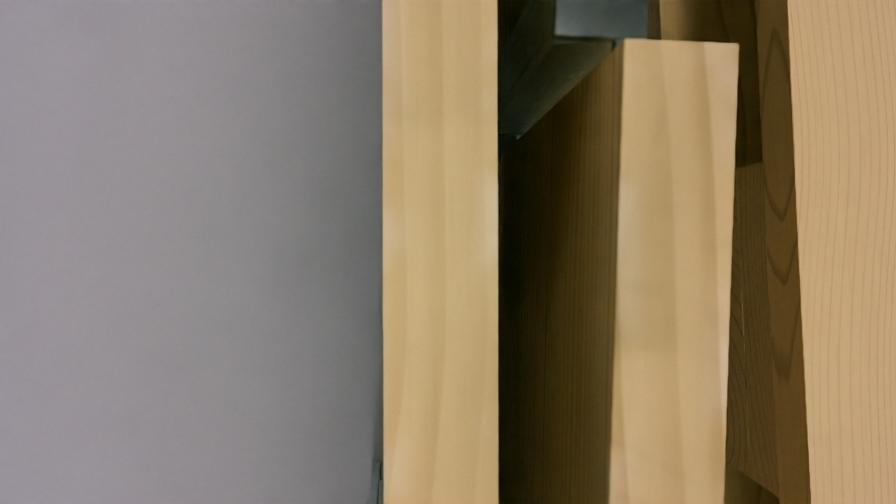

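Emit:
{"api": "move", "payload": {
  "arm2": {"joints": {"joint2_rad": 1.4511, "joint4_rad": 1.3502, "joint6_rad": 0.3103}, "min_time_s": 2},
  "cameras": []
}}

Scene clock: 223.17 s.
Joint torques (N m): arm1=[0 -26.78 -0.6 -6.16 -0.1 -0.19 0.28] | arm2=[0.2 -24.19 0.61 -3.53 0.35 0.02 -0.27] | arm3=[-0.91 -23.65 1.93 -9.67 0.52 -1.29 0.33] | arm4=[0.56 -12.75 0.11 -10.12 -0.16 -0.12 -0.17]
Motor temperatures (°C): arm1=[35 37 32 38 37 43 38] | arm2=[34 44 35 35 40 40 40] | arm3=[36 39 30 35 38 40 40] | arm4=[36 39 31 34 36 35 46]
Flange force (N): arm1=[-1.2 3.5 1.3] | arm2=[-0.2 -1.5 2.4] | arm3=[-3.4 3.6 -3.1] | arm4=[-0.3 -5.1 5.0]
move: arm2 done
Joint velocities: within noise
arm1, arm3, arm4: as last shown
arm2.joint_positions: joint1_rad=-0.346 joint2_rad=+1.451 joint3_rad=+0.000 joint4_rad=+1.350 joint5_rad=+0.000 joint6_rad=+0.310 joint7_rad=-0.408 gripper_m=+0.025
arm2.joint_status: all done
arm2.hand: x=+0.0309 y=-0.3851 z=+0.5220 quat_wxyz=(+0.004, +0.003, -1.000, -0.010) (m; scene frame)
pictures: none
No camera images: "cameras" was empty.

No contact. Continue to 0.511 slowly, then close.

Emit:
{"api": "move", "payload": {
  "arm2": {"joints": {"joint2_rad": 1.4642, "joint4_rad": 1.3390, "joint6_rad": 0.3084}, "min_time_s": 1.5},
  "cameras": []
}}

Scene clock: 225.27 s.
Joint torques (N m): arm1=[-0.14 -26.76 -0.66 -6.23 -0.1 -0.2 0.23] | arm2=[0.19 -24.21 0.6 -3.5 0.36 0.01 -0.27] | arm3=[-0.83 -23.53 1.98 -9.51 0.62 -1.24 0.42] | arm4=[0.55 -12.72 0.17 -10.13 -0.16 -0.13 -0.18]
Motor temperatures (°C): arm1=[35 37 32 38 37 43 38] | arm2=[34 44 35 35 40 40 40] | arm3=[36 39 30 35 38 40 40] | arm4=[36 39 31 34 36 35 46]
Flange force (N): arm1=[-1.2 2.9 1.2] | arm2=[-0.2 -1.4 2.4] | arm3=[-3.0 3.3 -3.0] | arm4=[-0.3 -5.2 4.9]
move: arm2 done
Joint velocities: within noise
arm1, arm3, arm4: as last shown
arm2.joint_positions: joint1_rad=-0.346 joint2_rad=+1.464 joint3_rad=+0.000 joint4_rad=+1.339 joint5_rad=+0.000 joint6_rad=+0.308 joint7_rad=-0.408 gripper_m=+0.025
arm2.joint_status: all done
arm2.hand: x=+0.0309 y=-0.3851 z=+0.5163 quat_wxyz=(+0.004, +0.003, -1.000, -0.010) (m; scene frame)
pictures: none
No camera images: "cameras" was empty.

Emit:
{"api": "move", "payload": {
  "arm2": {"joints": {"joint2_rad": 1.4763, "joint4_rad": 1.3288, "joint6_rad": 0.3065}, "min_time_s": 1.5},
  "cameras": []
}}

Emit:
{"api": "move", "payload": {
  "arm2": {"joints": {"gripper_m": 0.014}},
  "cameras": ["arm2_cam_wrist"]
}}

Scene clock: 227.90 s.
Joint torques (N m): arm1=[-0.18 -26.79 -0.66 -6.2 -0.14 -0.21 0.28] | arm2=[0.22 -24.24 0.54 -3.48 0.35 0.01 -0.25] | arm3=[-0.85 -23.54 2.04 -9.56 0.58 -1.29 0.37] | arm4=[0.54 -12.75 0.11 -10.1 -0.16 -0.12 -0.18]
Motor temperatures (°C): arm1=[35 37 32 38 37 43 38] | arm2=[34 44 35 35 40 40 40] | arm3=[36 39 30 35 38 40 40] | arm4=[36 39 31 34 36 35 46]
Flange force (N): arm1=[-1.4 3.2 1.3] | arm2=[-0.1 -1.4 2.4] | arm3=[-3.0 3.5 -3.1] | arm4=[-0.4 -5.1 4.9]
move: arm2 done
Joint velocities: within noise
arm1.joint_positions: joint1_rad=+0.321 joint2_rad=+1.453 joint3_rad=+0.000 joint4_rad=+0.877 joint5_rad=+0.000 joint6_rad=+0.781 joint7_rad=+0.476 gripper_m=+0.036
arm1.joint_status: not commanded
arm1.hand: x=-0.1397 y=-0.2790 z=+0.6020 quat_wxyz=(-0.007, +0.029, -0.999, -0.013) (m; scene frame)
arm2.joint_positions: joint1_rad=-0.346 joint2_rad=+1.476 joint3_rad=+0.000 joint4_rad=+1.329 joint5_rad=+0.000 joint6_rad=+0.306 joint7_rad=-0.408 gripper_m=+0.025
arm2.joint_status: all done
arm2.hand: x=+0.0309 y=-0.3852 z=+0.5111 quat_wxyz=(+0.004, +0.003, -1.000, -0.010) (m; scene frame)
arm3, arm4: as last shown
pictures: none
No camera images: "cameras" was empty.

Scene clock: 228.57 s.
Joint torques (N m): arm1=[-0.17 -26.83 -0.71 -6.25 -0.13 -0.15 0.3] | arm2=[0.37 -20.04 1.45 -6.81 0.74 -3.3 -0.18] | arm3=[-0.87 -23.51 1.94 -9.56 0.56 -1.28 0.46] | arm4=[0.56 -12.71 0.13 -10.14 -0.15 -0.12 -0.17]
Motor temperatures (°C): arm1=[35 37 32 38 37 43 38] | arm2=[34 44 34 35 40 40 40] | arm3=[36 39 30 35 38 40 40] | arm4=[36 39 31 34 36 35 46]
Flange force (N): arm1=[-1.1 2.8 1.3] | arm2=[-1.7 -6.9 -15.1] | arm3=[-3.1 3.3 -3.2] | arm4=[-0.3 -5.3 5.0]
move: arm2 off_target
Joint velocities: within noise
arm1, arm3, arm4: as last shown
arm2.joint_positions: joint1_rad=-0.346 joint2_rad=+1.476 joint3_rad=+0.000 joint4_rad=+1.329 joint5_rad=+0.000 joint6_rad=+0.306 joint7_rad=-0.408 gripper_m=+0.019
arm2.joint_status: gripper_m off_target (ended at +0.019, target +0.014)
arm2.hand: x=+0.0309 y=-0.3852 z=+0.5111 quat_wxyz=(+0.004, +0.003, -1.000, -0.010) (m; scene frame)
pictures: arm2_cam_wrist

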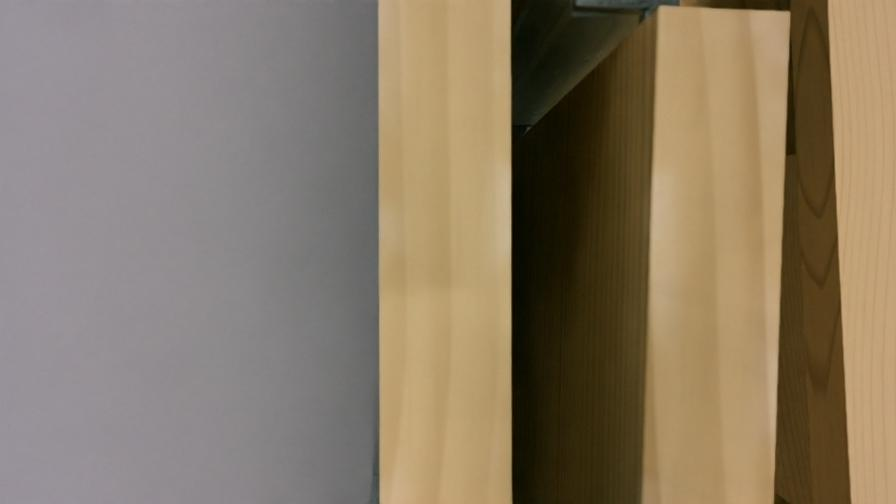

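Emit:
{"api": "move", "payload": {
  "arm2": {"joints": {"joint1_rad": -0.3531, "joint2_rad": 1.4627, "joint4_rad": 1.3714, "joint6_rad": 0.2775, "joint7_rad": -0.4296}, "min_time_s": 3},
  "cameras": ["arm2_cam_wrist"]
}}

Scene clock: 234.10 s.
Joint torques (N m): arm1=[-0.08 -26.71 -0.69 -6.24 -0.1 -0.14 0.29] | arm2=[0.03 -27.8 0.49 -3.31 0.44 0.44 -0.12] | arm3=[-0.83 -23.62 1.97 -9.58 0.59 -1.31 0.38] | arm4=[0.54 -12.73 0.1 -10.12 -0.16 -0.11 -0.17]
Motor temperatures (°C): arm1=[35 37 32 38 37 43 38] | arm2=[34 44 34 35 40 40 40] | arm3=[36 39 30 35 38 40 40] | arm4=[36 39 31 35 36 35 46]
Flange force (N): arm1=[-0.8 2.6 1.0] | arm2=[0.1 -0.6 11.3] | arm3=[-3.0 3.4 -3.0] | arm4=[-0.4 -5.2 5.0]
move: arm2 done
Joint velocities: within noise
arm1, arm3, arm4: as last shown
arm2.joint_positions: joint1_rad=-0.353 joint2_rad=+1.463 joint3_rad=+0.000 joint4_rad=+1.371 joint5_rad=+0.000 joint6_rad=+0.278 joint7_rad=-0.430 gripper_m=+0.019
arm2.joint_status: all done
arm2.hand: x=+0.0310 y=-0.3950 z=+0.5140 quat_wxyz=(+0.004, -0.004, -1.000, -0.010) (m; scene frame)
pictures: arm2_cam_wrist

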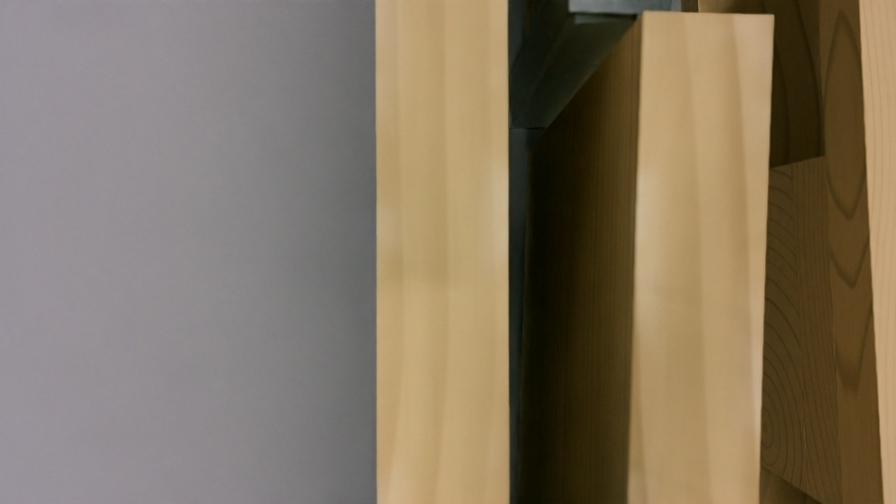

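Emit:
{"api": "wait", "payload": {
  "seconds": 0.1,
  "cameras": ["arm1_cam_wrist"]
}}

Scene clock: 235.40 s.
Joint torques (N m): arm1=[-0.09 -26.72 -0.64 -6.24 -0.12 -0.18 0.28] | arm2=[0.03 -27.79 0.52 -3.31 0.45 0.5 -0.12] | arm3=[-0.9 -23.57 2 -9.58 0.52 -1.3 0.34] | arm4=[0.5 -12.74 0.11 -10.13 -0.14 -0.12 -0.17]
Motor temperatures (°C): arm1=[35 38 32 38 37 43 38] | arm2=[34 44 34 35 40 40 40] | arm3=[36 39 30 35 38 40 40] | arm4=[36 39 31 35 36 35 46]
Flange force (N): arm1=[-1.0 2.8 1.0] | arm2=[0.0 -0.8 11.4] | arm3=[-3.1 3.7 -3.1] | arm4=[-0.5 -5.1 5.0]
Joint velocities: within noise
arm1.joint_positions: joint1_rad=+0.321 joint2_rad=+1.453 joint3_rad=+0.000 joint4_rad=+0.877 joint5_rad=+0.000 joint6_rad=+0.781 joint7_rad=+0.476 gripper_m=+0.036
arm1.joint_status: not commanded
arm1.hand: x=-0.1397 y=-0.2790 z=+0.6020 quat_wxyz=(-0.007, +0.029, -0.999, -0.013) (m; scene frame)
arm2.joint_positions: joint1_rad=-0.353 joint2_rad=+1.463 joint3_rad=+0.000 joint4_rad=+1.371 joint5_rad=+0.000 joint6_rad=+0.278 joint7_rad=-0.430 gripper_m=+0.019
arm2.joint_status: all done
arm2.hand: x=+0.0310 y=-0.3950 z=+0.5140 quat_wxyz=(+0.004, -0.004, -1.000, -0.010) (m; scene frame)
arm3.joint_positions: joint1_rad=-0.066 joint2_rad=+0.879 joint3_rad=+0.000 joint4_rad=+1.211 joint5_rad=+0.000 joint6_rad=+0.420 joint7_rad=-1.571 gripper_m=+0.085
arm3.joint_status: not commanded
arm3.hand: x=+0.2402 y=-0.2340 z=+0.9566 quat_wxyz=(-0.312, -0.121, +0.942, -0.039) (m; scene frame)
arm4.joint_positions: joint1_rad=-0.600 joint2_rad=+0.200 joint3_rad=+0.000 joint4_rad=+1.900 joint5_rad=+0.000 joint6_rad=+1.000 joint7_rad=+6.000 gripper_m=+0.085
arm4.joint_status: not commanded
arm4.hand: x=-0.5389 y=-0.0665 z=+1.0557 quat_wxyz=(+0.008, +0.705, +0.709, +0.017) (m; scene frame)
wait: 0.10 s; at rest from the start
pictures: arm1_cam_wrist

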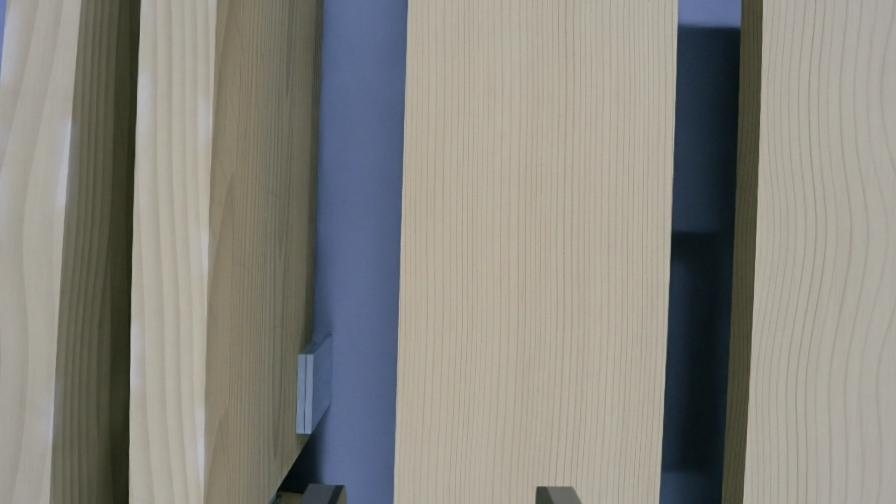

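Emit:
{"api": "move", "payload": {
  "arm1": {"joints": {"joint1_rad": 0.3703, "joint2_rad": 1.4551, "joint4_rad": 1.1354, "joint6_rad": 0.5211, "joint7_rad": 0.4998, "gripper_m": 0.0245}, "min_time_s": 3},
  "cameras": []
}}

Emit:
{"api": "wait", "payload": {
  "seconds": 0.6,
  "cameras": ["arm1_cam_wrist"]
}}

Scene clock: 241.97 s.
Joint torques (N m): arm1=[-0.04 -24.91 -0.69 -4.39 -0.14 -0.14 0.26] | arm2=[-0.01 -27.82 0.48 -3.32 0.44 0.44 -0.14] | arm3=[-0.9 -23.47 2 -9.59 0.58 -1.27 0.37] | arm4=[0.53 -12.73 0.11 -10.1 -0.15 -0.12 -0.16]
Motor temperatures (°C): arm1=[35 38 32 38 37 43 38] | arm2=[34 45 34 35 40 40 40] | arm3=[36 39 30 35 38 40 40] | arm4=[36 39 31 35 36 35 46]
Flange force (N): arm1=[-0.6 2.2 1.2] | arm2=[0.0 -0.6 11.4] | arm3=[-3.3 3.6 -3.4] | arm4=[-0.4 -5.1 4.9]
move: arm1 done
Joint velocities: within noise
arm1.joint_positions: joint1_rad=+0.370 joint2_rad=+1.455 joint3_rad=+0.000 joint4_rad=+1.135 joint5_rad=+0.000 joint6_rad=+0.521 joint7_rad=+0.500 gripper_m=+0.025
arm1.joint_status: all done
arm1.hand: x=-0.1396 y=-0.3503 z=+0.5500 quat_wxyz=(-0.007, +0.016, -1.000, -0.013) (m; scene frame)
arm2, arm3, arm4: as last shown
arm2.hand: x=+0.0310 y=-0.3951 z=+0.5140 quat_wxyz=(+0.004, -0.004, -1.000, -0.010) (m; scene frame)
pictures: none
No camera images: "cameras" was empty.

Scene clock: 242.57 s.
Joint torques (N m): arm1=[-0.09 -24.87 -0.7 -4.42 -0.11 -0.18 0.29] | arm2=[0.03 -27.75 0.46 -3.31 0.42 0.46 -0.11] | arm3=[-0.88 -23.56 1.92 -9.55 0.57 -1.29 0.37] | arm4=[0.55 -12.75 0.14 -10.16 -0.17 -0.12 -0.16]
Motor temperatures (°C): arm1=[35 38 32 38 37 43 38] | arm2=[34 45 34 35 40 40 40] | arm3=[36 39 30 35 38 40 40] | arm4=[36 39 31 35 36 35 46]
Flange force (N): arm1=[-0.6 2.2 1.0] | arm2=[0.0 -0.7 11.2] | arm3=[-3.0 3.5 -3.1] | arm4=[-0.3 -5.3 5.1]
Joint velocities: within noise
arm1.joint_positions: joint1_rad=+0.370 joint2_rad=+1.455 joint3_rad=+0.000 joint4_rad=+1.135 joint5_rad=+0.000 joint6_rad=+0.521 joint7_rad=+0.500 gripper_m=+0.025
arm1.joint_status: all done
arm1.hand: x=-0.1396 y=-0.3503 z=+0.5500 quat_wxyz=(-0.007, +0.016, -1.000, -0.013) (m; scene frame)
arm2.joint_positions: joint1_rad=-0.353 joint2_rad=+1.463 joint3_rad=+0.000 joint4_rad=+1.371 joint5_rad=+0.000 joint6_rad=+0.278 joint7_rad=-0.430 gripper_m=+0.019
arm2.joint_status: not commanded
arm2.hand: x=+0.0310 y=-0.3951 z=+0.5140 quat_wxyz=(+0.004, -0.004, -1.000, -0.010) (m; scene frame)
arm3.joint_positions: joint1_rad=-0.066 joint2_rad=+0.879 joint3_rad=+0.000 joint4_rad=+1.211 joint5_rad=+0.000 joint6_rad=+0.420 joint7_rad=-1.571 gripper_m=+0.085
arm3.joint_status: not commanded
arm3.hand: x=+0.2402 y=-0.2340 z=+0.9566 quat_wxyz=(-0.312, -0.121, +0.942, -0.039) (m; scene frame)
arm4.joint_positions: joint1_rad=-0.600 joint2_rad=+0.200 joint3_rad=+0.000 joint4_rad=+1.900 joint5_rad=+0.000 joint6_rad=+1.000 joint7_rad=+6.000 gripper_m=+0.085
arm4.joint_status: not commanded
arm4.hand: x=-0.5389 y=-0.0665 z=+1.0557 quat_wxyz=(+0.008, +0.705, +0.709, +0.017) (m; scene frame)
wait: 0.60 s; at rest by 0.27 s
pictures: arm1_cam_wrist

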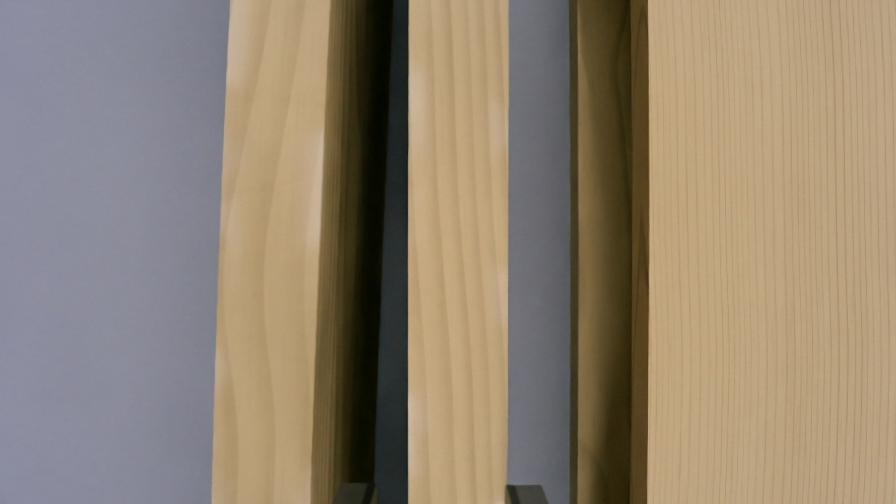

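Emit:
{"api": "move", "payload": {
  "arm1": {"joints": {"joint1_rad": 0.3682, "joint2_rad": 1.4811, "joint4_rad": 1.1034, "joint6_rad": 0.5271, "joint7_rad": 0.4977}, "min_time_s": 1.5},
  "cameras": []
}}

Emit:
{"api": "move", "payload": {
  "arm1": {"joints": {"joint2_rad": 1.5315, "joint4_rad": 1.0584, "joint6_rad": 0.5217}, "min_time_s": 2.5},
  "cameras": []
}}

Scene clock: 247.57 s.
Joint torques (N m): arm1=[-0.07 -25.06 -0.69 -4.45 -0.09 -0.14 0.26] | arm2=[0.08 -27.82 0.42 -3.33 0.45 0.45 -0.13] | arm3=[-0.89 -23.51 2.02 -9.55 0.57 -1.3 0.4] | arm4=[0.54 -12.75 0.17 -10.12 -0.12 -0.13 -0.18]
Motor temperatures (°C): arm1=[35 37 32 38 37 42 38] | arm2=[34 45 34 35 40 40 40] | arm3=[36 39 30 35 38 40 40] | arm4=[36 39 31 35 36 35 46]
Flange force (N): arm1=[-0.6 2.2 1.3] | arm2=[0.1 -0.8 11.4] | arm3=[-3.0 3.5 -3.2] | arm4=[-0.3 -5.1 5.0]
move: arm1 done
Joint velocities: within noise
arm1.joint_positions: joint1_rad=+0.368 joint2_rad=+1.481 joint3_rad=+0.000 joint4_rad=+1.103 joint5_rad=+0.000 joint6_rad=+0.527 joint7_rad=+0.498 gripper_m=+0.025
arm1.joint_status: all done
arm1.hand: x=-0.1394 y=-0.3473 z=+0.5401 quat_wxyz=(-0.007, +0.016, -1.000, -0.013) (m; scene frame)
arm2, arm3, arm4: as last shown
pictures: none
No camera images: "cameras" was empty.

Scene clock: 250.37 s.
Joint torques (N m): arm1=[-0.08 -24.95 -0.64 -4.44 -0.12 -0.14 0.27] | arm2=[0.05 -27.73 0.47 -3.33 0.45 0.46 -0.12] | arm3=[-0.84 -23.46 1.91 -9.56 0.58 -1.26 0.34] | arm4=[0.53 -12.7 0.1 -10.17 -0.14 -0.11 -0.17]
Motor temperatures (°C): arm1=[35 37 32 38 37 42 38] | arm2=[34 45 34 35 40 40 40] | arm3=[36 39 30 35 38 40 40] | arm4=[36 39 31 35 36 35 46]
Flange force (N): arm1=[-0.5 2.0 1.1] | arm2=[0.1 -0.8 11.2] | arm3=[-3.2 3.4 -3.3] | arm4=[-0.5 -5.4 5.1]
move: arm1 done
Joint velocities: within noise
arm1.joint_positions: joint1_rad=+0.368 joint2_rad=+1.532 joint3_rad=+0.000 joint4_rad=+1.058 joint5_rad=+0.000 joint6_rad=+0.522 joint7_rad=+0.498 gripper_m=+0.025
arm1.joint_status: all done
arm1.hand: x=-0.1395 y=-0.3474 z=+0.5181 quat_wxyz=(-0.007, +0.016, -1.000, -0.013) (m; scene frame)
arm2, arm3, arm4: as last shown
pictures: none
No camera images: "cameras" was empty.

Emit:
{"api": "move", "payload": {
  "arm1": {"joints": {"joint2_rad": 1.5454, "joint4_rad": 1.0450, "joint6_rad": 0.5212}, "min_time_s": 1.5},
  "cameras": []
}}

Emit:
{"api": "move", "payload": {
  "arm1": {"joints": {"gripper_m": 0.014}},
  "cameras": []
}}

Scene clock: 252.73 s.
Joint torques (N m): arm1=[-0.01 -25.04 -0.67 -4.45 -0.08 -0.19 0.34] | arm2=[0.06 -27.83 0.44 -3.28 0.45 0.44 -0.13] | arm3=[-0.89 -23.6 1.97 -9.54 0.54 -1.33 0.41] | arm4=[0.56 -12.69 0.12 -10.12 -0.14 -0.11 -0.15]
Motor temperatures (°C): arm1=[35 37 32 38 37 42 38] | arm2=[34 45 34 35 40 40 40] | arm3=[36 39 30 35 38 40 40] | arm4=[36 39 31 35 36 35 46]
Flange force (N): arm1=[-0.4 2.3 1.3] | arm2=[0.2 -0.5 11.5] | arm3=[-2.7 3.5 -3.0] | arm4=[-0.3 -5.3 4.9]
move: arm1 done
Joint velocities: within noise
arm1.joint_positions: joint1_rad=+0.368 joint2_rad=+1.545 joint3_rad=+0.000 joint4_rad=+1.045 joint5_rad=+0.000 joint6_rad=+0.521 joint7_rad=+0.498 gripper_m=+0.025
arm1.joint_status: all done
arm1.hand: x=-0.1394 y=-0.3473 z=+0.5122 quat_wxyz=(-0.007, +0.016, -1.000, -0.013) (m; scene frame)
arm2, arm3, arm4: as last shown
pictures: none
No camera images: "cameras" was empty.

Scene clock: 253.27 s.
Joint torques (N m): arm1=[1.51 -22.24 0.75 -4.02 -0.03 -0.37 -0.09] | arm2=[0.03 -27.88 0.55 -3.77 0.46 0.14 -0.14] | arm3=[-0.96 -23.49 1.95 -9.55 0.56 -1.3 0.36] | arm4=[0.52 -12.74 0.11 -10.15 -0.14 -0.12 -0.16]
Motor temperatures (°C): arm1=[35 37 32 38 37 42 38] | arm2=[34 45 34 35 40 40 40] | arm3=[36 39 30 35 38 40 40] | arm4=[36 39 31 35 36 35 46]
Flange force (N): arm1=[1.7 2.3 -4.4] | arm2=[-0.2 -1.3 10.5] | arm3=[-3.0 3.7 -3.2] | arm4=[-0.4 -5.2 5.0]
move: arm1 off_target
Joint velocities: within noise
arm1.joint_positions: joint1_rad=+0.368 joint2_rad=+1.545 joint3_rad=+0.000 joint4_rad=+1.045 joint5_rad=+0.000 joint6_rad=+0.521 joint7_rad=+0.498 gripper_m=+0.019
arm1.joint_status: gripper_m off_target (ended at +0.019, target +0.014)
arm1.hand: x=-0.1395 y=-0.3472 z=+0.5122 quat_wxyz=(-0.007, +0.016, -1.000, -0.013) (m; scene frame)
arm2, arm3, arm4: as last shown
pictures: none
No camera images: "cameras" was empty.

Emit:
{"api": "move", "payload": {
  "arm2": {"joints": {"joint1_rad": -0.3824, "joint2_rad": 1.4431, "joint4_rad": 1.4851, "joint6_rad": 0.1834, "joint7_rad": -0.5089}, "min_time_s": 5},
  "cameras": []
}}

Scene clock: 262.07 s.
Joint torques (N m): arm1=[1.34 -22.14 0.57 -3.72 -0.06 -0.07 -0.06] | arm2=[-1.29 -30.16 -1.18 -3.55 0.3 -0.13 -0.11] | arm3=[-0.82 -23.6 1.98 -9.54 0.62 -1.3 0.4] | arm4=[0.55 -12.72 0.15 -10.15 -0.14 -0.11 -0.19]
Motor temperatures (°C): arm1=[35 37 32 38 37 42 38] | arm2=[34 45 34 34 40 40 40] | arm3=[36 40 30 35 38 40 40] | arm4=[36 39 31 35 36 35 46]
Flange force (N): arm1=[1.3 2.4 -3.9] | arm2=[-2.9 -0.8 16.7] | arm3=[-2.8 3.3 -2.9] | arm4=[-0.4 -5.3 5.0]
move: arm2 done
Joint velocities: within noise
arm1, arm3, arm4: as last shown
arm1.hand: x=-0.1394 y=-0.3473 z=+0.5122 quat_wxyz=(-0.007, +0.016, -1.000, -0.013) (m; scene frame)
arm2.joint_positions: joint1_rad=-0.382 joint2_rad=+1.443 joint3_rad=+0.000 joint4_rad=+1.485 joint5_rad=+0.000 joint6_rad=+0.183 joint7_rad=-0.509 gripper_m=+0.019
arm2.joint_status: all done
arm2.hand: x=+0.0297 y=-0.4274 z=+0.5148 quat_wxyz=(+0.005, -0.029, -1.000, -0.009) (m; scene frame)
pictures: none
No camera images: "cameras" was empty.


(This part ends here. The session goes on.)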